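# Assemble two printed parts into the glue bottle

## Task

Fit the two 3D-printed parts to each other so the result matches the completed glue bottle displayed on the stand, and do it quickly.

## Robot and tools

Robot: two Franka FR3 seven-joint arms, left_arm and right_arm, each carrying a Robotiq 2F-140 two-finger gripper and a wrist camera. left_arm's fingers are rigid. right_arm's fingers have a hinge and can fold. They squeeze as commanded only when the part sits in the outer quarter of the pads, near the tips. Deeper in, they may hold a narrow part loosely or not at all, drag the part toward the palm, or squeeze harder than asked. Pressing the fingertips onto a surface also folds them with little resistance, and the next grip may then fail.

Frame: every pose, in commands and in results, uses the scene frame. Its origin is on the table top, halfway between the nominal arm bases. +z is up, +x points out over the table, and +y points toward left_arm (image left/right does not match). Measured bases: left_arm at (-0.023, +0.458, 0), right_arm at (-0.015, -0.292, 0), both almost unrotated. On each gripper, +z runs along the fingers and y is the opening direction. end_effector_position is the spot between the closed pads. The fingertips reach about 33 mm past it when the gap is 40 mm or less, and about 9 mm past it when fully open. Reported poses can be off by a few centimetres.

Row layout (shared by execute_actions and move): 20 numbers. The first 10 are left_arm: x, y, z in metres, then qw, qx, qy, qz (w first), then gripper position, force_limit, speed. The next 10 are the same for right_arm. The pose is an absolute target in the scene frame, not an offset. The three gripper numbers lie in [-1, 1]. position: +1 is open at 140 mm, about -0.8 is where the pads touch, and -1 closes until something blocks the fingers. force_limit sets grip force, roughly 14 N at -1, 40 N at 0 and 58 N at +1 for a slow close. speed sets finger speed, about 30, 140 and 250 mm/s at -1, 0 and +1; a faster close grips much harder. Both start at +1. Always fill both arms' halves. For an arm that should not move, repeat its pose from the latest result and its last gripper numbers; a 0 counts as a real value. Send the same quaternion in every row to keep an orientation fixed.

execute_actions(actions, cameras): actions is a list of actions. Each action is a list of up to 15 rows, one per 1/30 s step; a shorter action repeats its last row to fill 0.5 s. If any target lies more than 0.6 m from that gripper's current position along one of its axes, the action is rejected. Each step, the controller limits motion to 70 mm and 16 degrees from the measured pose. The arm then heads for the 'Hand target' shown in the result, which may fall short; command the rest next time. An empty actions list returns camera images. cameras takes names or ["all"].

move(target, speed, blend, blocking, cameras): target is one 20-number row or a list of up to 15 rows. Each gripper travels in a straight line toward its pose, with no obstacle avoidance. speed is in m/s per arm path, 0.002 to 2, default 0.25; one value or one per target. blend, in metres, rounds corners between listed targets; 0 stops at each. blocking=false returns after about 0.5 s while motion goes on, and a new move replaces a running one. A move is capped at 10 s. Gripper numbers from later targets are applied on arrival. The result adds a 'move:' line with the outcome (done, off_target, moving, held, fault) and any limits (paced = pose clipped, held = steps withheld). Faster moves hit harder and lag more.

wait(seconds 0 to 10): lets the scene run on the last commands. stop(): brakes a running move; fingers continue. zoom_image(camera, region [x0, y0, x1, y1] in pixels, at most 504 by 504): enlarges part of the newest image. clear_fault(arm: left_arm or right_arm): clears a reported torque or force fault. read_manual(section "licences"): licence text only. finished_scene(scene 1): ends the scene; the bottle must stay assembled with the robot released.

Cameras: cam_high, cam_low, cam_bench, cam_left_wrist, cam_right_wrist, all 896x504. Calibration matrices are given, but fixed cameras may have shifted slightly. Wrist images may lag while the arm moves. The scene keeps running while you write replies.

Results: each gripper's end_effector_position and end_effector_quat_wxyz. object_status: 0 moving, 1 blocked while opening, 2 blocked while closing (a grip), 3 reached the command or pads met. Read 2 after closing before lifting. position_measured is in counts: 3 fully open, about 75 = 100 mm, 139 = 60 mm, 200 = 20 mm, 230 = pads met. 'Tool commands' shows the current gripper commands. To tighten a grip, raise force_limit and switch position between -1 and -0.98. Lowering force_limit does not loosen; open and close slowly instead. Other lines: joint velocities ('within noise'), joint torques, external joint torques, flange force along the gripper's x y z (includes held weight), MOTOR HOT, and fault messages.

Faults: an arm stops on contact torque over its joint limit (waist, shoulder 35, upper arm roll 32, elbow 30, wrist joints 12 N m), on 40 N net outside force (held weight counts), on passing a joint range, or on moving a joint too fast. It stays stopped until clear_fault; if its own grip pins it, release first. Holding loads or stretched poses heats motors and can brake an arm for 30 to 60 s.

Avoid: dropping parts or letting a part fall off the table (that fails the task); releasing moving parts; slamming into the table, stand or fixed items; hard pushes; squeezing hard on a part still resting on something; twisting or swinging loads. Never let the arms, grippers or wrist cameras touch each other, and never close one gripper on the other's fingers; a collision between the arms can end the scene. Large wrist turns can swing the elbow.

Each tool is called after "Emit:" as name(argument=value, ...) on one line, values as JSON.

## Session

Emit:
execute_actions(actions=[])

Scene clock: 0.00 s.
left_arm: end_effector_position=(+0.2730, +0.8706, +0.1548) position_measured=3 object_status=3 end_effector_quat_wxyz=(-0.314, -0.411, +0.572, +0.637) | right_arm: end_effector_position=(+0.5053, -0.2475, +0.2189) position_measured=3 object_status=3 end_effector_quat_wxyz=(+0.008, +0.896, -0.440, -0.055)
Joint positions: left_arm=[0.411 0.865 -0.054 -1.599 1.019 1.125 0.372] | right_arm=[0.013 0.018 0 -2.029 0.044 1.943 -0.614]
Joint velocities: within noise
Joint torques (N m): no reading
External joint torques (N m): no reading
Flange force (N): no reading
Hand target: left_arm +0.2730, +0.8706, +0.1548; -0.314, -0.411, +0.572, +0.637 | right_arm +0.5053, -0.2475, +0.2189; +0.008, +0.896, -0.440, -0.055
Tool commands: left_gripper/position=+1.0 left_gripper/force_limit=+1.0 left_gripper/speed=+1.0 right_gripper/position=+1.0 right_gripper/force_limit=+1.0 right_gripper/speed=+1.0

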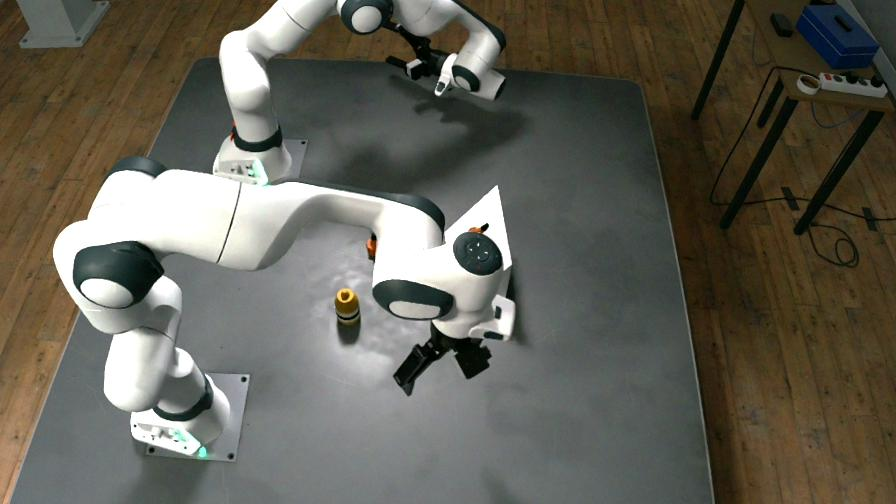

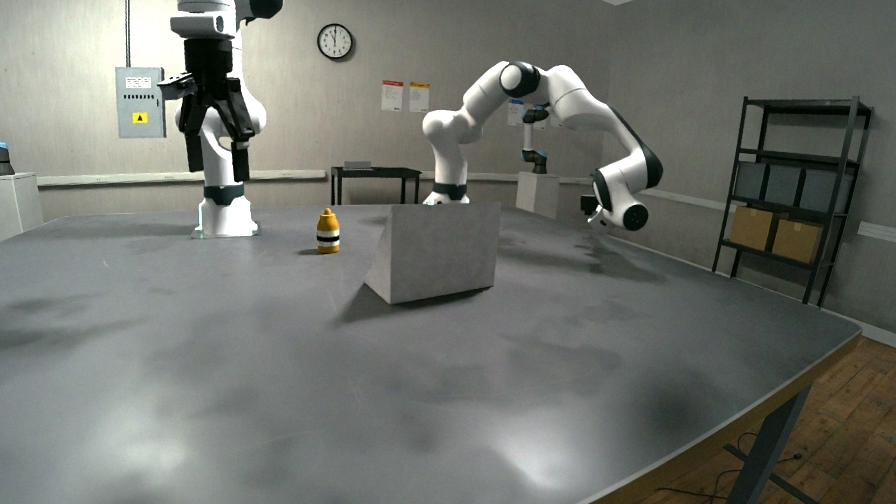

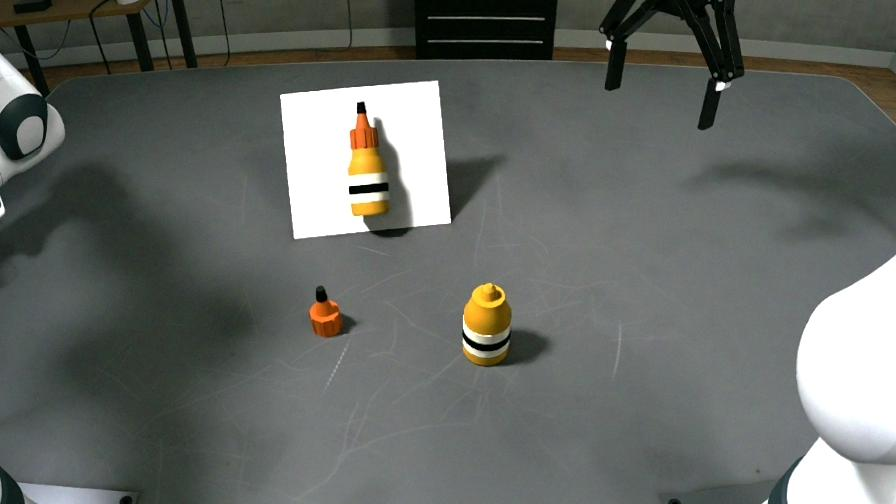

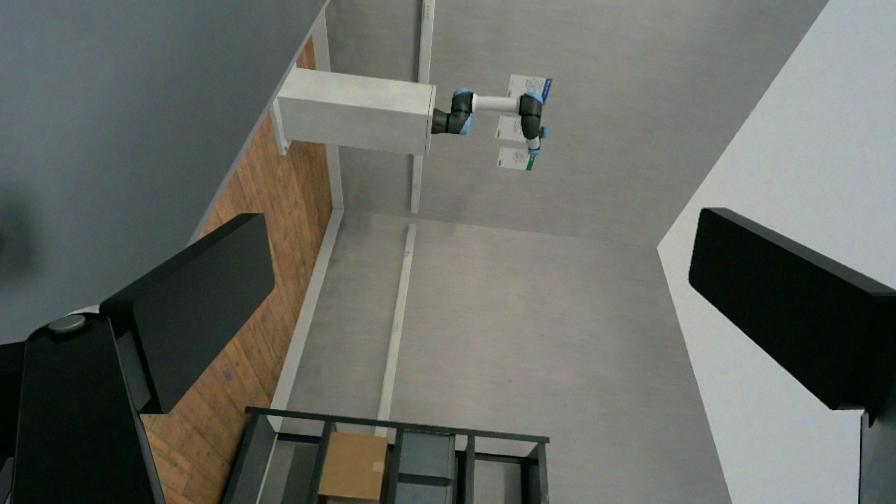

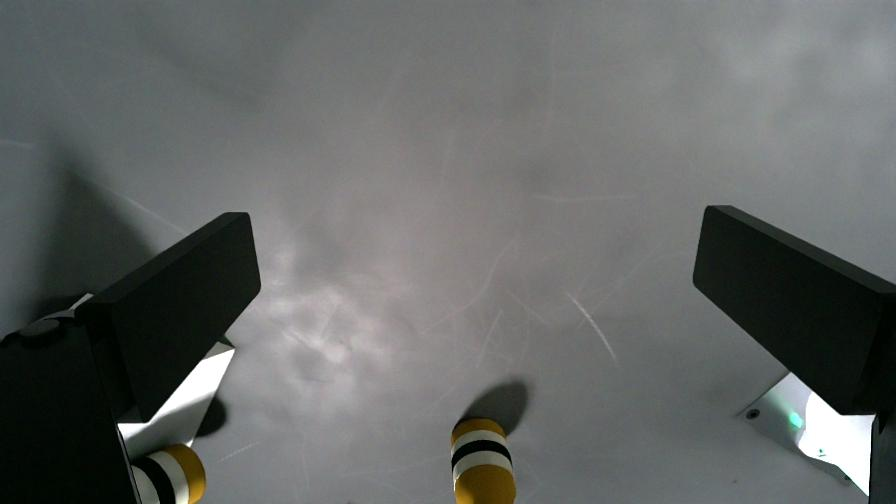

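Emit:
zoom_image(camera="cam_bench", region=[280, 260, 560, 400])

Emit:
zoom_image(camera="cam_bench", region=[270, 80, 470, 250])

Emit:
zoom_image(camera="cam_high", region=[300, 220, 400, 340])

Emit:
zoom_image(camera="cam_low", region=[290, 190, 370, 270])

Scaled by 1.800 from the camera's 896x504 image, which has a finer 1280x720 frame.

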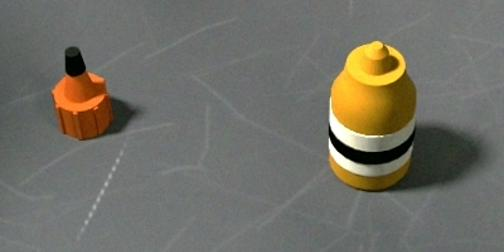

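Scaled by 2.520 from the camera's 896x504 image, which has a finer 1280x720 frame.

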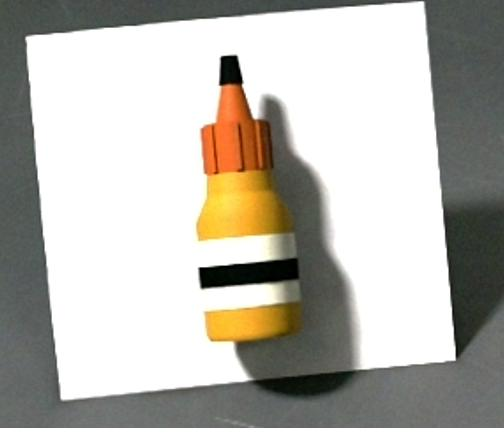

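Scaled by 4.200 from the camera's 896x504 image, which has a finer 1280x720 frame.

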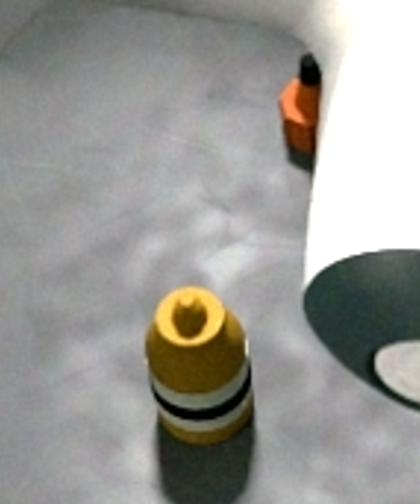

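Scaled by 6.300 from the camera's 896x504 image, which has a finer 1280x720 frame.

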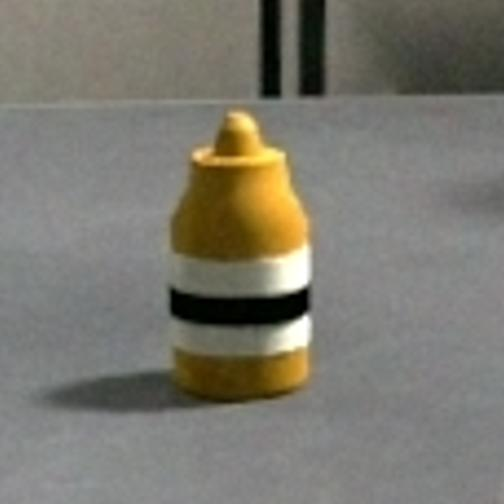

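Emit:
move(target=[0.2730,0.8706,0.1548,-0.314,-0.411,0.572,0.637,1,1,1,0.307,0.180,0.20,0,0.896,-0.444,0,1,1,1], speed=0.35, cameras=["cam_bench","cam_right_wrist","cam_high"])

Scene clock: 4.60 s.
left_arm: end_effector_position=(+0.2730, +0.8706, +0.1548) position_measured=3 object_status=3 end_effector_quat_wxyz=(-0.314, -0.411, +0.572, +0.637) | right_arm: end_effector_position=(+0.3070, +0.1807, +0.2003) position_measured=3 object_status=3 end_effector_quat_wxyz=(-0.002, +0.897, -0.442, -0.001)
Joint positions: left_arm=[0.411 0.865 -0.054 -1.599 1.019 1.125 0.372] | right_arm=[0.432 0.099 0.503 -2.011 -0.052 2.1 0.355]
Joint velocities: left_arm=[within noise] | right_arm=[0 0 0.001 -0.002 -0.001 0 0.004]
Joint torques (N m): left_arm=[-0.28 -50.74 1.13 17.26 1.72 -2.27 0.17] | right_arm=[-0.19 -30.7 1.96 25.16 0.45 2.31 0.23]
External joint torques (N m): left_arm=[-0.21 -1.46 -0.14 -0.57 -0.26 -0.08 0.08] | right_arm=[-0.11 0.07 0.42 1.13 -0.19 -0.24 0.23]
Flange force (N): left_arm=[4.3 4.6 3.6] | right_arm=[-2.3 -4.8 -1.9]
Hand target: left_arm +0.2730, +0.8706, +0.1548; -0.314, -0.411, +0.572, +0.637 | right_arm +0.3070, +0.1800, +0.2000; +0.000, +0.896, -0.444, +0.000
Off the commanded pose: left_arm 0.000 m, 0 deg | right_arm 0.001 m, 0 deg.
move: done
camera_calibration:
cam_right_wrist: T_world_to_cam=[[-0.799837, -0.600128, -0.0103354, 0.366189], [-0.558252, 0.737479, 0.380104, -0.0410715], [-0.220489, 0.309791, -0.924886, 0.341012], [0, 0, 0, 1]] pos_world=[0.345153, 0.144407, 0.334793]
Images, in order (width x height): cam_high 896x504, cam_bench 896x504, cam_right_wrist 896x504.

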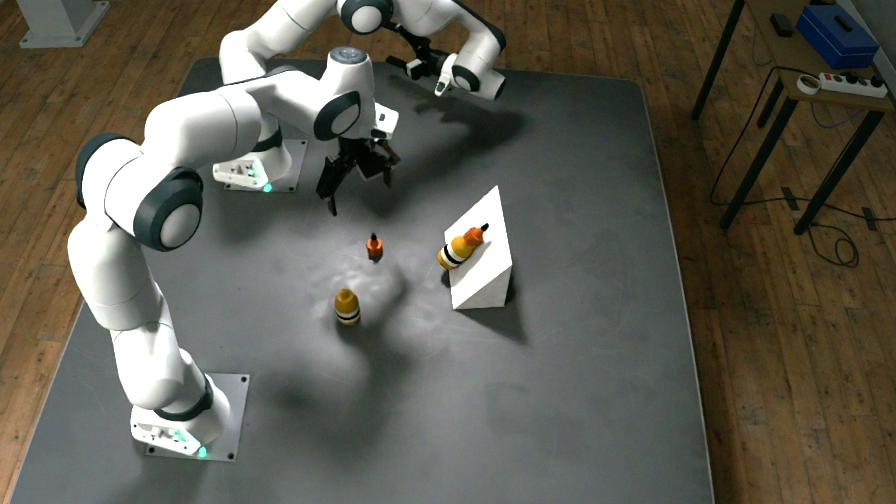

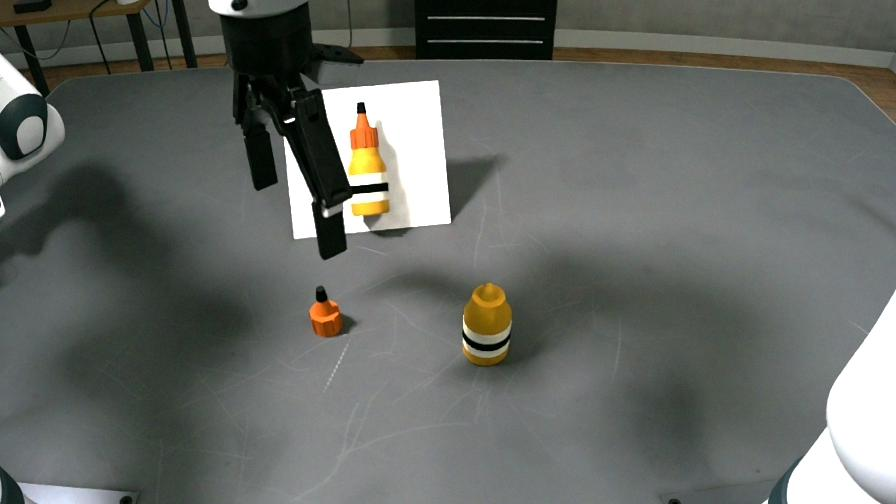

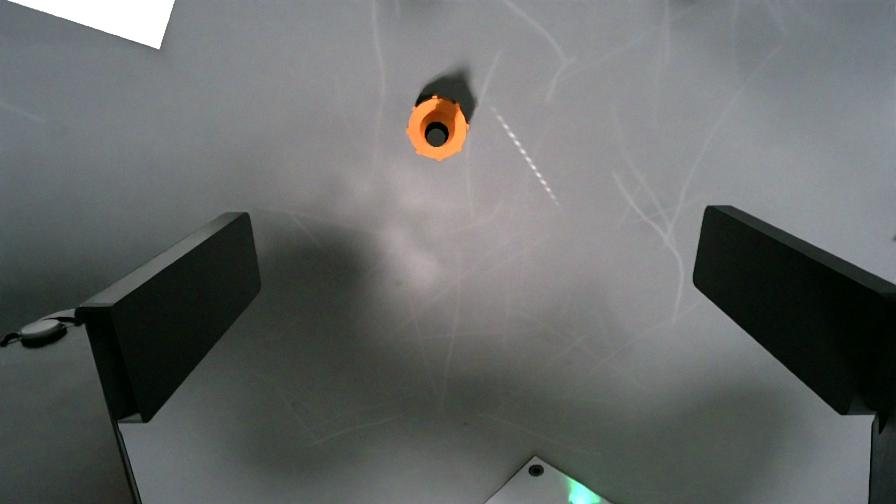

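Emit:
move(target=[0.2730,0.8706,0.1548,-0.314,-0.411,0.572,0.637,1,1,1,0.322,0.182,0.11,0,0.896,-0.444,0,1,1,1], speed=0.3, cameras=["cam_bench","cam_right_wrist"])

Scene clock: 6.53 s.
left_arm: end_effector_position=(+0.2730, +0.8706, +0.1548) position_measured=3 object_status=3 end_effector_quat_wxyz=(-0.314, -0.411, +0.572, +0.637) | right_arm: end_effector_position=(+0.3208, +0.1808, +0.1097) position_measured=3 object_status=3 end_effector_quat_wxyz=(+0.002, +0.897, -0.442, -0.001)
Joint positions: left_arm=[0.411 0.865 -0.054 -1.599 1.019 1.125 0.372] | right_arm=[0.445 0.254 0.474 -2.069 -0.15 2.286 0.401]
Joint velocities: left_arm=[within noise] | right_arm=[0 0 -0.001 0 0.001 0.002 0.006]
Joint torques (N m): left_arm=[-0.27 -50.83 1.13 17.26 1.69 -2.27 0.17] | right_arm=[0.05 -34.57 3.83 23.39 0.36 2.78 0.12]
External joint torques (N m): left_arm=[-0.35 -1.62 -0.24 -0.54 -0.29 -0.07 0.07] | right_arm=[0.04 -0.01 -0.08 1.14 -0.2 0.26 0.12]
Flange force (N): left_arm=[4.6 5.0 3.6] | right_arm=[-1.6 -4.2 0.1]
Hand target: left_arm +0.2730, +0.8706, +0.1548; -0.314, -0.411, +0.572, +0.637 | right_arm +0.3220, +0.1820, +0.1100; +0.000, +0.896, -0.444, +0.000
Off the commanded pose: left_arm 0.000 m, 0 deg | right_arm 0.002 m, 0 deg.
move: done
camera_calibration:
cam_right_wrist: T_world_to_cam=[[-0.800079, -0.599883, -0.00362953, 0.375651], [-0.556568, 0.740024, 0.37762, 0.000279814], [-0.223842, 0.304146, -0.925954, 0.262462], [0, 0, 0, 1]] pos_world=[0.359456, 0.145313, 0.244286]
Images, in order (width x height): cam_bench 896x504, cam_right_wrist 896x504.

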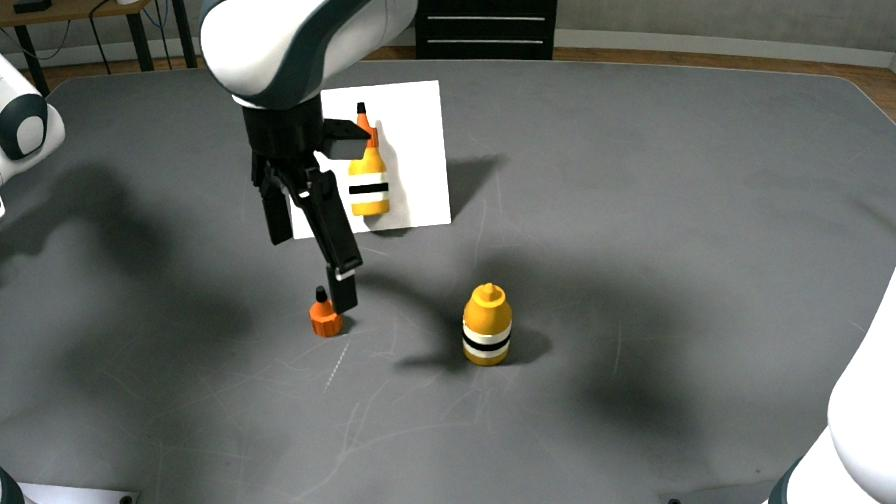

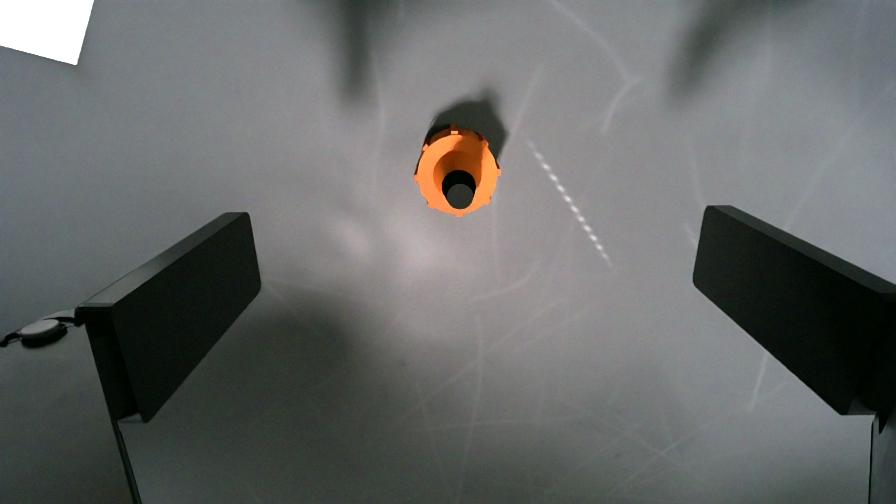

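Emit:
move(target=[[0.2730,0.8706,0.1548,-0.314,-0.411,0.572,0.637,1,1,1,0.325,0.182,0.11,0,0.896,-0.444,0,-0.05,-1,0],[0.2730,0.8706,0.1548,-0.314,-0.411,0.572,0.637,1,1,1,0.326,0.183,0.045,0,0.896,-0.444,0,-0.05,-1,0],[0.2730,0.8706,0.1548,-0.314,-0.411,0.572,0.637,1,1,1,0.326,0.183,0.045,0,0.896,-0.444,0,-1,-1,-1]], speed=0.2, cameras=["cam_right_wrist","cam_bench"])

Scene clock: 10.20 s.
left_arm: end_effector_position=(+0.2730, +0.8706, +0.1548) position_measured=3 object_status=3 end_effector_quat_wxyz=(-0.314, -0.411, +0.572, +0.637) | right_arm: end_effector_position=(+0.3248, +0.1817, +0.0442) position_measured=173 object_status=0 end_effector_quat_wxyz=(+0.002, +0.897, -0.443, -0.001)
Joint positions: left_arm=[0.411 0.865 -0.054 -1.599 1.019 1.125 0.372] | right_arm=[0.482 0.38 0.425 -2.086 -0.23 2.416 0.451]
Joint torques (N m): left_arm=[-0.32 -50.8 1.16 17.32 1.67 -2.28 0.15] | right_arm=[0.07 -37.76 5.06 21.56 0.44 2.75 0.31]
External joint torques (N m): left_arm=[-0.22 -1.62 -0.07 -0.5 -0.3 -0.1 0.05] | right_arm=[0.09 -0.33 -0.19 1.03 -0.05 0.23 0.31]
Flange force (N): left_arm=[4.4 4.9 3.7] | right_arm=[-1.5 -2.8 0.1]
Hand target: left_arm +0.2730, +0.8706, +0.1548; -0.314, -0.411, +0.572, +0.637 | right_arm +0.3260, +0.1830, +0.0450; +0.000, +0.896, -0.444, +0.000
Off the commanded pose: left_arm 0.000 m, 0 deg | right_arm 0.002 m, 0 deg.
move: done
camera_calibration:
cam_right_wrist: T_world_to_cam=[[-0.801008, -0.598646, -0.00308654, 0.379215], [-0.555325, 0.741098, 0.377344, 0.0260156], [-0.223608, 0.30397, -0.926068, 0.202395], [0, 0, 0, 1]] pos_world=[0.363459, 0.146213, 0.178785]
Images, in order (width x height): cam_bench 896x504, cam_right_wrist 896x504.

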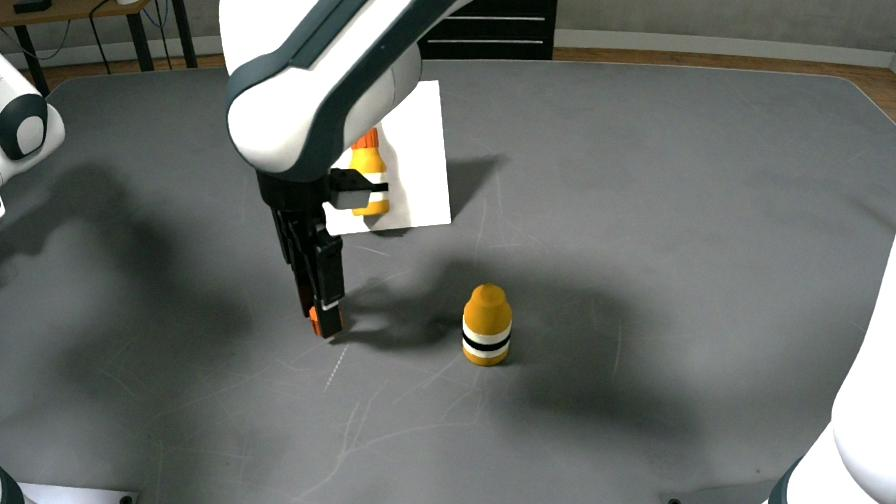

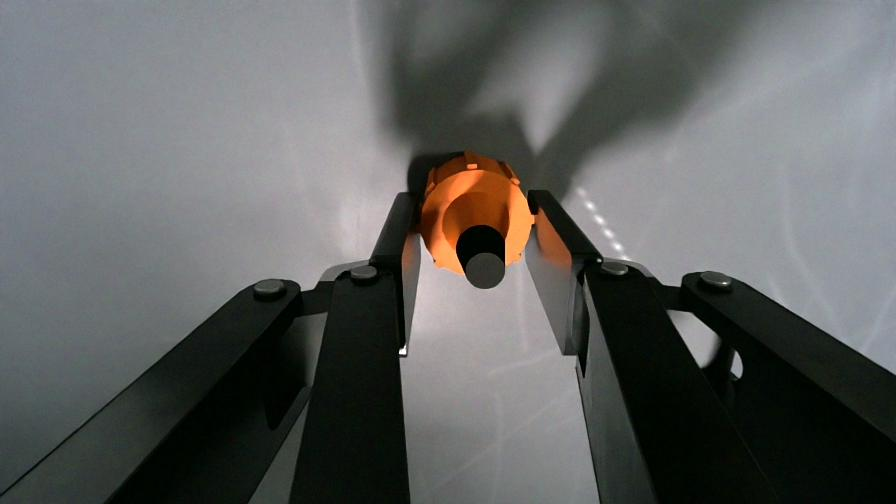

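Emit:
move(target=[[0.2730,0.8706,0.1548,-0.314,-0.411,0.572,0.637,1,1,1,0.326,0.183,0.19,0,0.896,-0.444,0,-1,-1,-1],[0.2730,0.8706,0.1548,-0.314,-0.411,0.572,0.637,1,1,1,0.262,0.035,0.19,0,0.896,-0.444,0,-1,-1,-1]], speed=0.25, blend=0.04, cameras=["cam_right_wrist","cam_bench"])

Scene clock: 13.43 s.
left_arm: end_effector_position=(+0.2730, +0.8706, +0.1548) position_measured=3 object_status=3 end_effector_quat_wxyz=(-0.314, -0.411, +0.572, +0.637) | right_arm: end_effector_position=(+0.2618, +0.0340, +0.1896) position_measured=173 object_status=2 end_effector_quat_wxyz=(+0.002, +0.895, -0.447, +0.000)
Joint positions: left_arm=[0.411 0.865 -0.054 -1.599 1.019 1.125 0.372] | right_arm=[0.452 -0.344 0.353 -2.496 0.139 2.163 0.113]
Joint velocities: left_arm=[within noise] | right_arm=[0 -0.001 0 0 0 0 -0.008]
Joint torques (N m): left_arm=[-0.34 -50.83 1.1 17.34 1.7 -2.27 0.22] | right_arm=[0.07 -18.46 -3.49 23.82 0.72 2.83 -0.11]
External joint torques (N m): left_arm=[-0.34 -1.42 -0.21 -0.56 -0.28 -0.08 0.12] | right_arm=[0.15 -0.91 0.05 0.46 0.11 0.3 -0.11]
Flange force (N): left_arm=[4.2 4.6 3.3] | right_arm=[0.2 1.8 -1.1]
Hand target: left_arm +0.2730, +0.8706, +0.1548; -0.314, -0.411, +0.572, +0.637 | right_arm +0.2620, +0.0350, +0.1900; +0.000, +0.896, -0.444, +0.000
Off the commanded pose: left_arm 0.000 m, 0 deg | right_arm 0.001 m, 0 deg.
move: done
camera_calibration:
cam_right_wrist: T_world_to_cam=[[-0.805685, -0.592325, -0.00477555, 0.242047], [-0.550665, 0.745999, 0.374505, 0.0447143], [-0.218267, 0.304363, -0.927212, 0.366661], [0, 0, 0, 1]] pos_world=[0.299666, -0.00158415, 0.324383]
Images, in order (width x height): cam_bench 896x504, cam_right_wrist 896x504.

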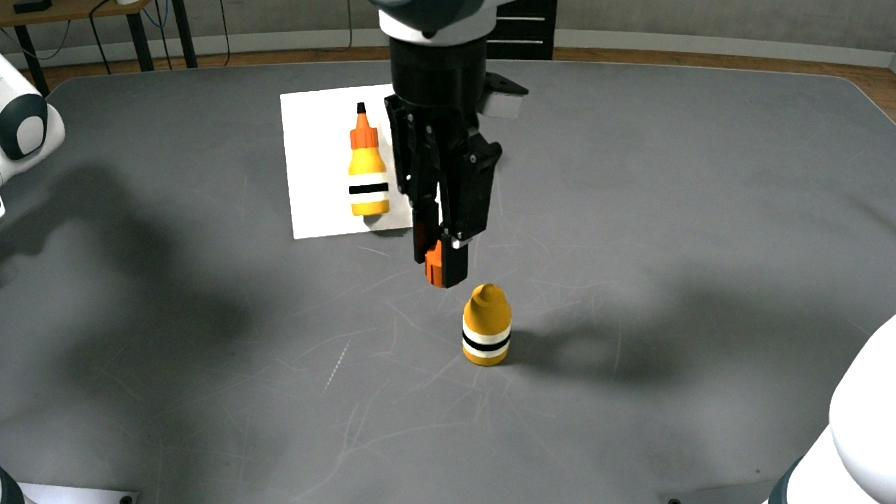

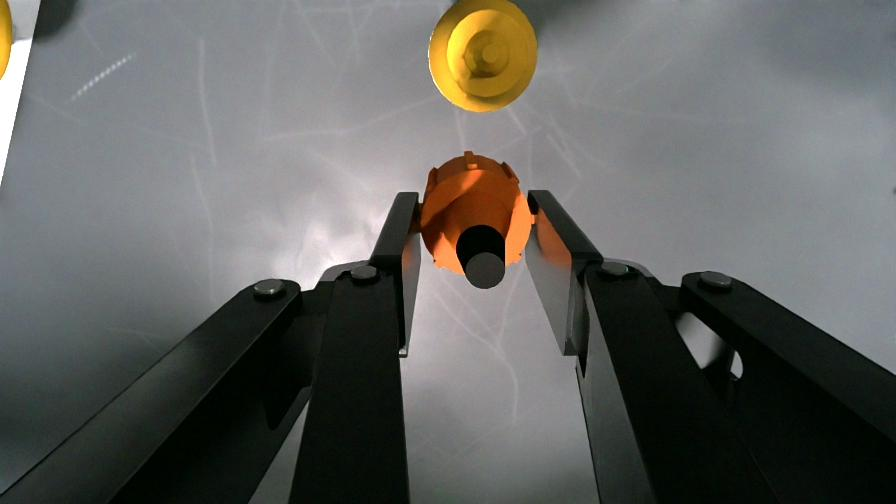

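Emit:
zoom_image(camera="cam_right_wrist", region=[410, 0, 560, 120])

Emit:
zoom_image(camera="cam_right_wrist", region=[390, 130, 570, 300])

Emit:
zoom_image(camera="cam_bench", region=[380, 220, 560, 380])

Scaled by 3.360 from the camera's 896x504 image, which has a finer 1280x720 frame.

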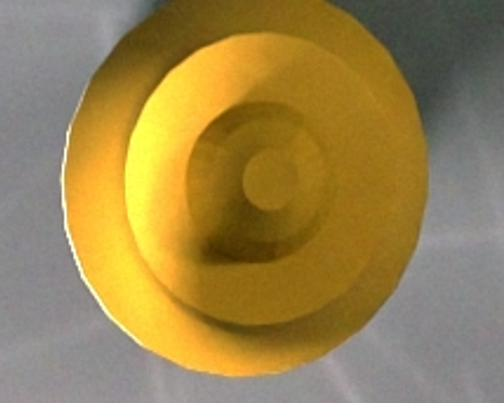

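Scaled by 2.800 from the camera's 896x504 image, which has a finer 1280x720 frame.

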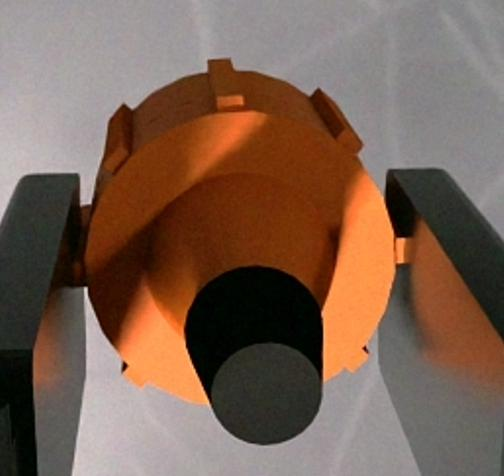

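Scaled by 2.800 from the camera's 896x504 image, which has a finer 1280x720 frame.

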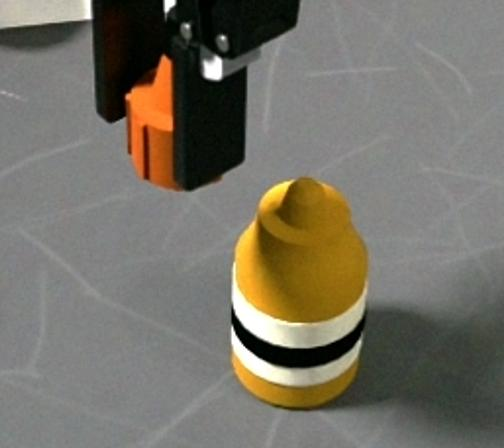

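Emit:
move(target=[0.2730,0.8706,0.1548,-0.314,-0.411,0.572,0.637,1,1,1,0.2869,-0.0125,0.175,0,0.896,-0.444,0,-1,-1,-1], speed=0.15, cameras=["cam_low","cam_bench","cam_high"])

Emit:
zoom_image(camera="cam_bench", region=[420, 220, 560, 380])

Emit:
zoom_image(camera="cam_low", region=[280, 160, 380, 260])

Emit:
zoom_image(camera="cam_high", region=[300, 240, 400, 340])

Scene clock: 16.27 s.
left_arm: end_effector_position=(+0.2730, +0.8706, +0.1548) position_measured=3 object_status=3 end_effector_quat_wxyz=(-0.314, -0.411, +0.572, +0.637) | right_arm: end_effector_position=(+0.2858, -0.0127, +0.1744) position_measured=173 object_status=2 end_effector_quat_wxyz=(+0.001, +0.894, -0.448, -0.002)
Joint positions: left_arm=[0.411 0.865 -0.054 -1.599 1.019 1.125 0.372] | right_arm=[0.43 -0.368 0.263 -2.57 0.12 2.205 0.012]
Joint velocities: left_arm=[within noise] | right_arm=[-0.002 0 0 0 0.001 0 -0.007]
Joint torques (N m): left_arm=[-0.23 -50.83 1.14 17.36 1.69 -2.28 0.14] | right_arm=[0.14 -18.38 -2.79 23.59 0.41 2.85 -0.15]
External joint torques (N m): left_arm=[-0.18 -1.38 -0.14 -0.57 -0.3 -0.09 0.04] | right_arm=[0.19 -1.27 0 0.48 -0.19 0.31 -0.15]
Flange force (N): left_arm=[4.3 4.4 3.5] | right_arm=[0.3 2.7 -1.7]
Hand target: left_arm +0.2730, +0.8706, +0.1548; -0.314, -0.411, +0.572, +0.637 | right_arm +0.2869, -0.0125, +0.1750; +0.000, +0.896, -0.444, +0.000
Off the commanded pose: left_arm 0.000 m, 0 deg | right_arm 0.001 m, 1 deg.
move: done
Images, in order (width x height): cam_high 896x504, cam_low 896x504, cam_bench 896x504.

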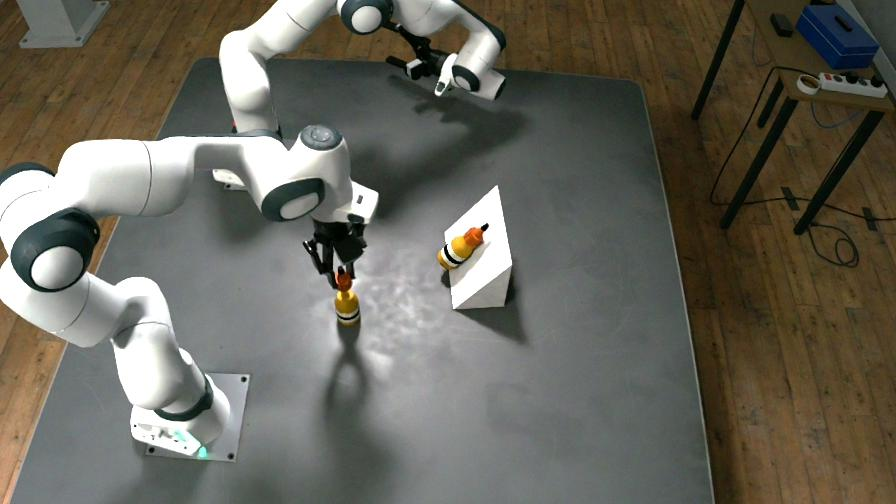

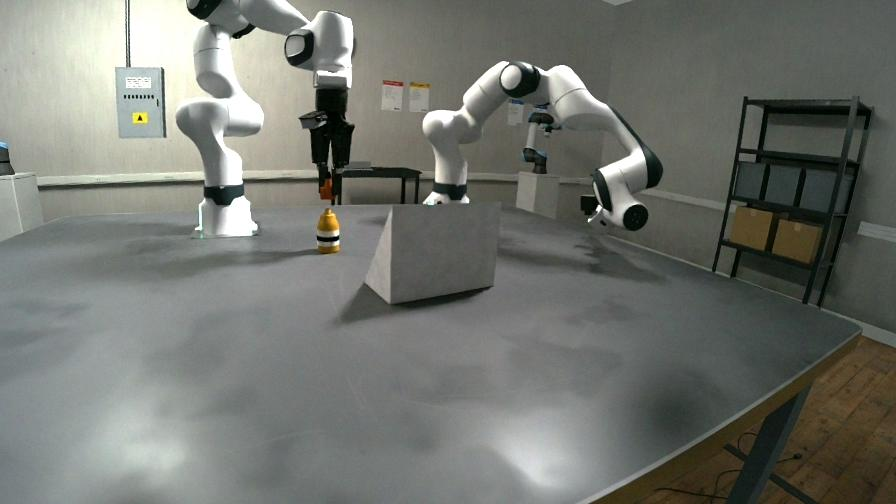

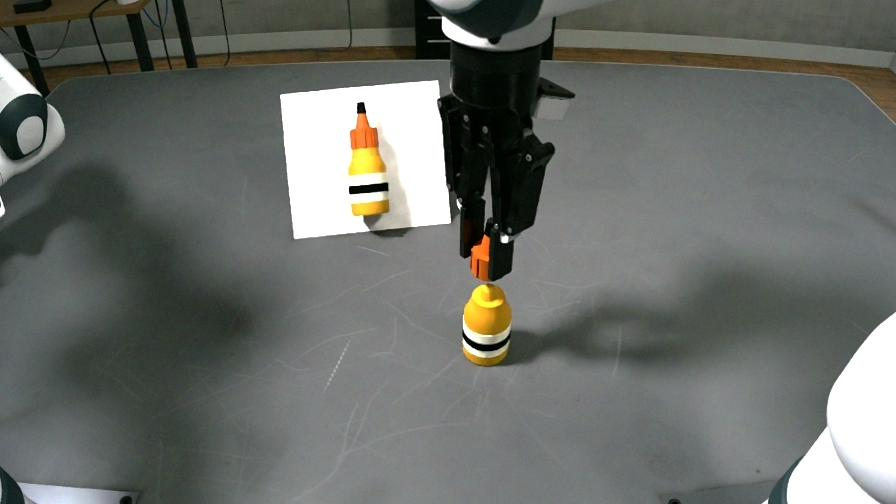

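Scaled by 3.150 from the camera's 896x504 image, which has a finer 1280x720 frame.

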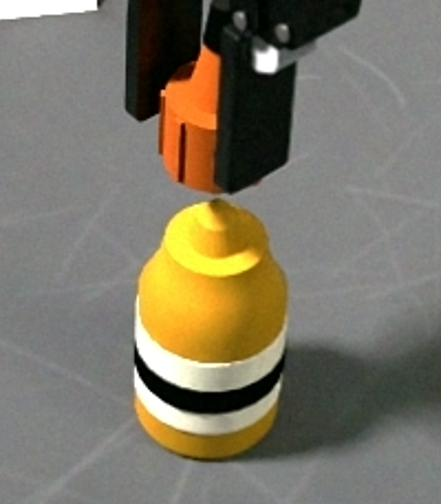

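Scaled by 5.040 from the camera's 896x504 image, which has a finer 1280x720 frame.

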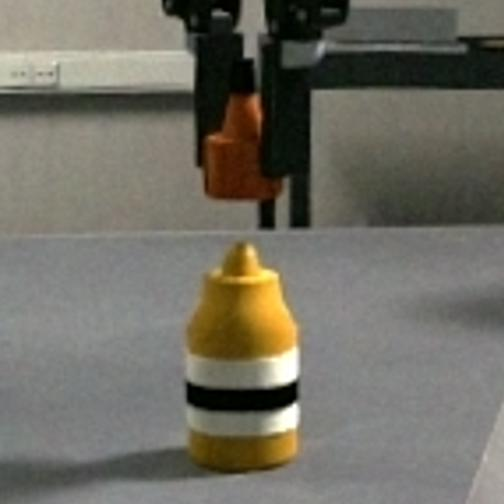

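Scaled by 5.040 from the camera's 896x504 image, which has a finer 1280x720 frame.

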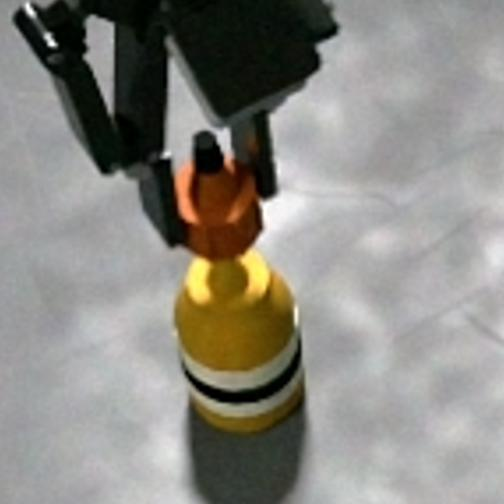

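Emit:
move(target=[0.2730,0.8706,0.1548,-0.314,-0.411,0.572,0.637,1,1,1,0.2877,-0.0134,0.137,0,0.896,-0.444,0,-1,-1,-1], speed=0.04, cameras=["cam_low","cam_bench","cam_high"])

Emit:
zoom_image(camera="cam_bench", region=[420, 220, 560, 380])

Emit:
zoom_image(camera="cam_low", region=[280, 160, 380, 260])

Scene clock: 18.40 s.
left_arm: end_effector_position=(+0.2730, +0.8706, +0.1548) position_measured=3 object_status=3 end_effector_quat_wxyz=(-0.314, -0.411, +0.572, +0.637) | right_arm: end_effector_position=(+0.2867, -0.0133, +0.1375) position_measured=173 object_status=2 end_effector_quat_wxyz=(+0.000, +0.896, -0.445, -0.002)
Joint positions: left_arm=[0.411 0.865 -0.054 -1.599 1.019 1.125 0.372] | right_arm=[0.43 -0.305 0.269 -2.619 0.113 2.32 0.011]
Joint velocities: left_arm=[within noise] | right_arm=[0 0 0 -0.001 0.001 0.003 0.001]
Joint torques (N m): left_arm=[-0.31 -50.74 1.14 17.28 1.69 -2.28 0.23] | right_arm=[-0.44 -18.41 -1.7 22.51 0.34 2.85 0.08]
External joint torques (N m): left_arm=[-0.38 -1.49 -0.22 -0.57 -0.29 -0.09 0.13] | right_arm=[-0.43 -0.07 0.58 0.41 -0.2 0.31 0.07]
Flange force (N): left_arm=[4.4 4.8 3.4] | right_arm=[-0.6 -1.7 0.6]
Hand target: left_arm +0.2730, +0.8706, +0.1548; -0.314, -0.411, +0.572, +0.637 | right_arm +0.2877, -0.0134, +0.1370; +0.000, +0.896, -0.444, +0.000
Off the commanded pose: left_arm 0.000 m, 0 deg | right_arm 0.001 m, 0 deg.
move: done
Images, in order (width x height): cam_high 896x504, cam_low 896x504, cam_bench 896x504.

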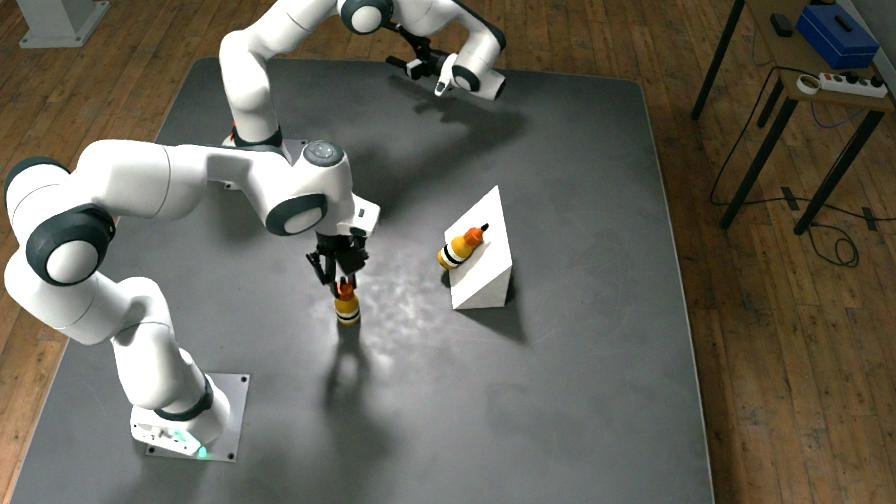

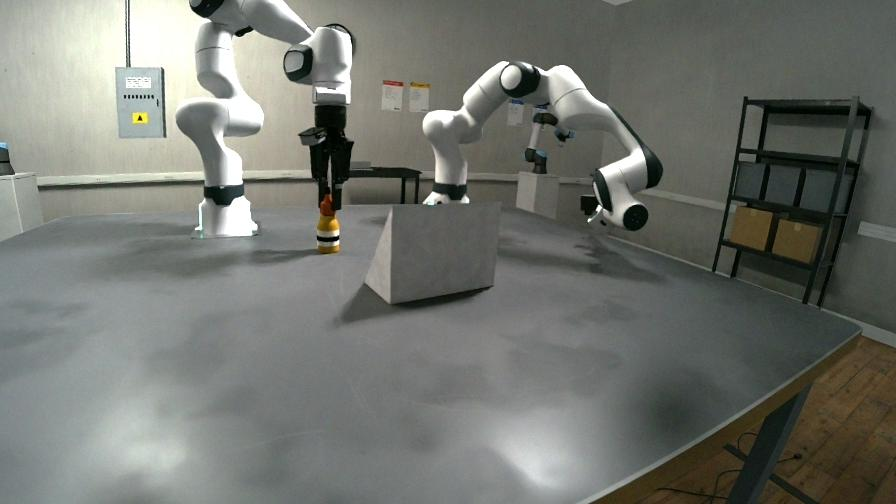

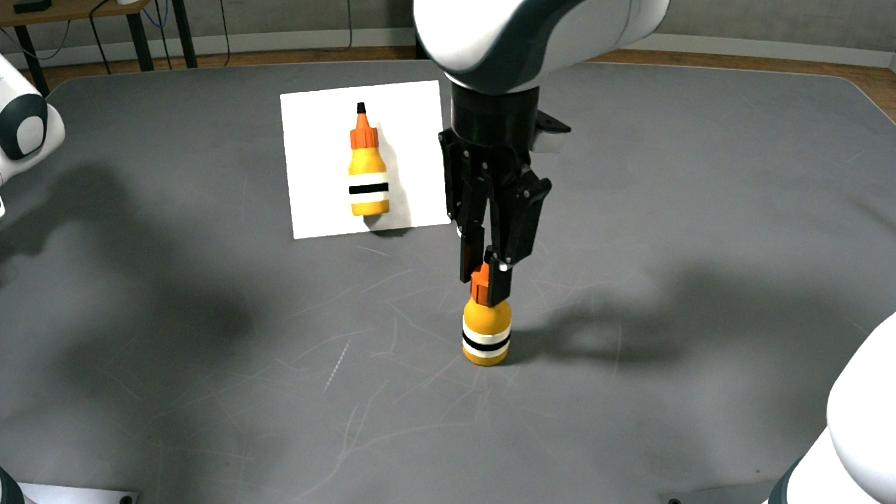

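Scaled by 3.150 from the camera's 896x504 image, which has a finer 1280x720 frame.

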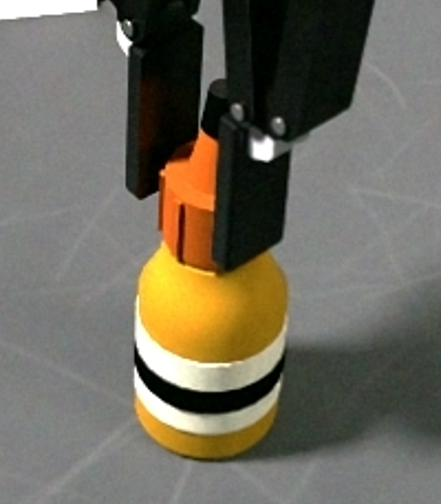

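Scaled by 5.040 from the camera's 896x504 image, which has a finer 1280x720 frame.

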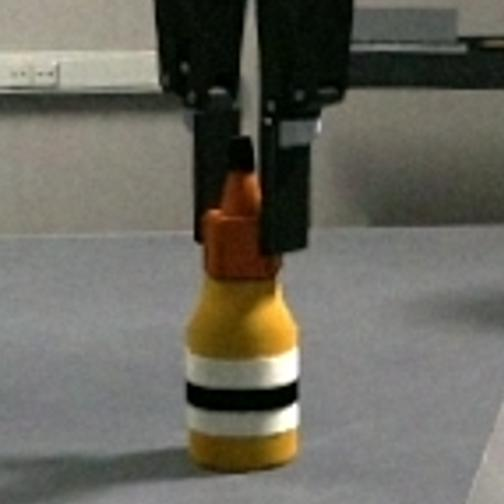

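Emit:
move(target=[0.2730,0.8706,0.1548,-0.314,-0.411,0.572,0.637,1,1,1,0.2877,-0.0134,0.1325,0,0.896,-0.444,0,-1,-1,-1], speed=0.015, cameras=["cam_low","cam_bench"])

Emit:
zoom_image(camera="cam_bench", region=[420, 220, 560, 380])

Emit:
zoom_image(camera="cam_low", region=[280, 160, 380, 260])

Scene clock: 19.43 s.
left_arm: end_effector_position=(+0.2730, +0.8706, +0.1548) position_measured=3 object_status=3 end_effector_quat_wxyz=(-0.314, -0.411, +0.572, +0.637) | right_arm: end_effector_position=(+0.2875, -0.0128, +0.1355) position_measured=173 object_status=2 end_effector_quat_wxyz=(-0.001, +0.896, -0.444, -0.001)
Joint positions: left_arm=[0.411 0.865 -0.054 -1.599 1.019 1.125 0.372] | right_arm=[0.43 -0.301 0.269 -2.622 0.112 2.329 0.011]
Joint torques (N m): left_arm=[-0.24 -50.87 1.14 17.26 1.69 -2.3 0.2] | right_arm=[-0.55 -15.86 -1.32 20.96 0.3 3.37 0.08]
External joint torques (N m): left_arm=[-0.46 -1.78 -0.33 -0.51 -0.29 -0.1 0.1] | right_arm=[-0.54 2.66 0.94 -1.23 -0.24 0.79 0.08]
Flange force (N): left_arm=[4.7 5.4 3.5] | right_arm=[-1.0 -5.8 9.5]
Hand target: left_arm +0.2730, +0.8706, +0.1548; -0.314, -0.411, +0.572, +0.637 | right_arm +0.2877, -0.0134, +0.1325; +0.000, +0.896, -0.444, +0.000
Off the commanded pose: left_arm 0.000 m, 0 deg | right_arm 0.003 m, 0 deg.
move: done
Images, in order (width x height): cam_low 896x504, cam_bench 896x504.

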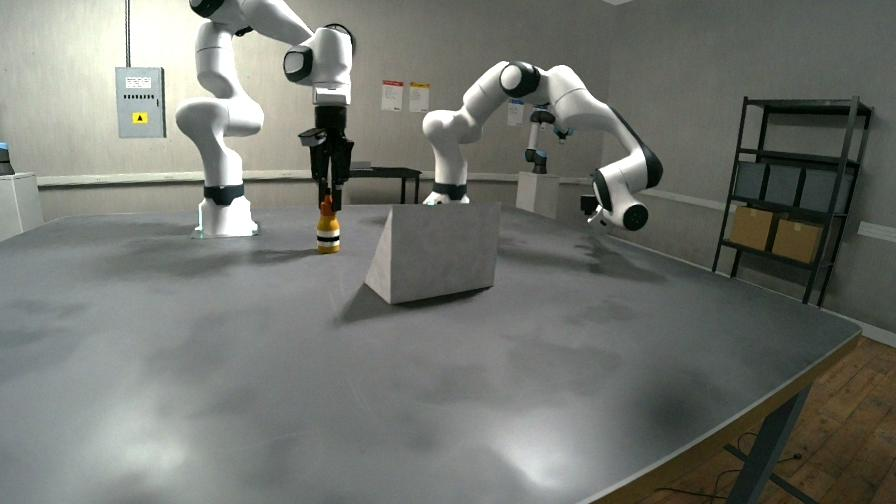

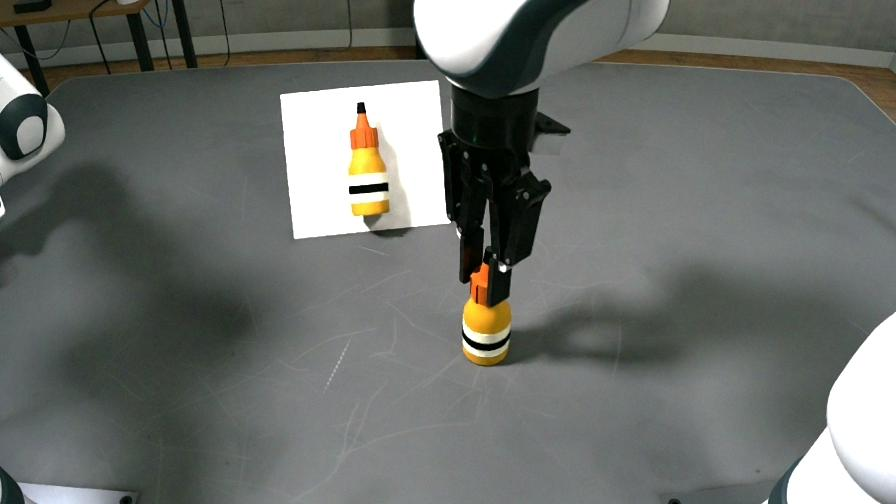

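Scaled by 3.150 from the camera's 896x504 image, which has a finer 1280x720 frame.

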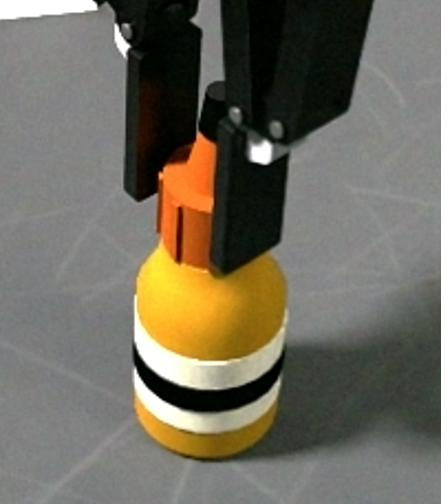

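Scaled by 5.040 from the camera's 896x504 image, which has a finer 1280x720 frame.

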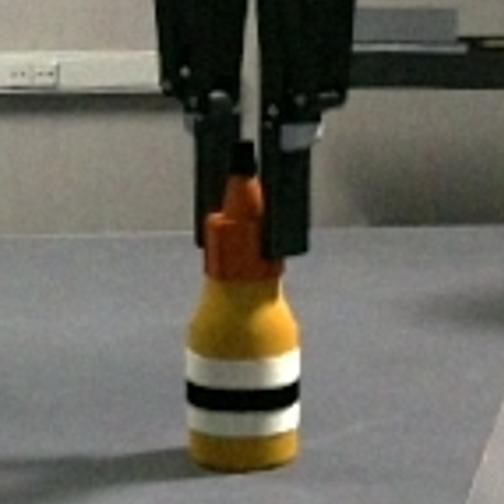

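Emit:
zoom_image(camera="cam_low", region=[312, 195, 344, 227])

Emit:
zoom_image(camera="cam_bench", region=[460, 270, 515, 325])

Scaled by 15.750 from the camera's 896x504 image, which has a finer 1280x720 frame.

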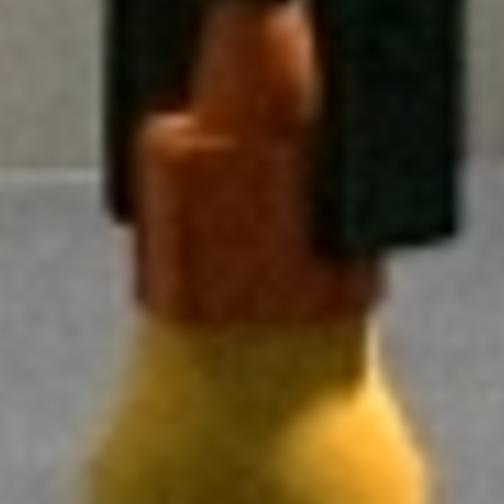

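Scaled by 9.164 from the camera's 896x504 image, which has a finer 1280x720 frame.

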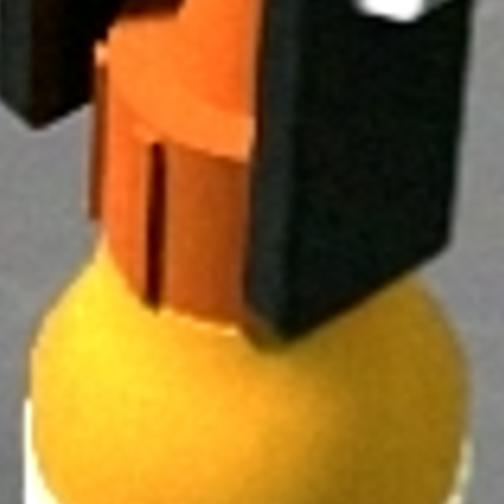

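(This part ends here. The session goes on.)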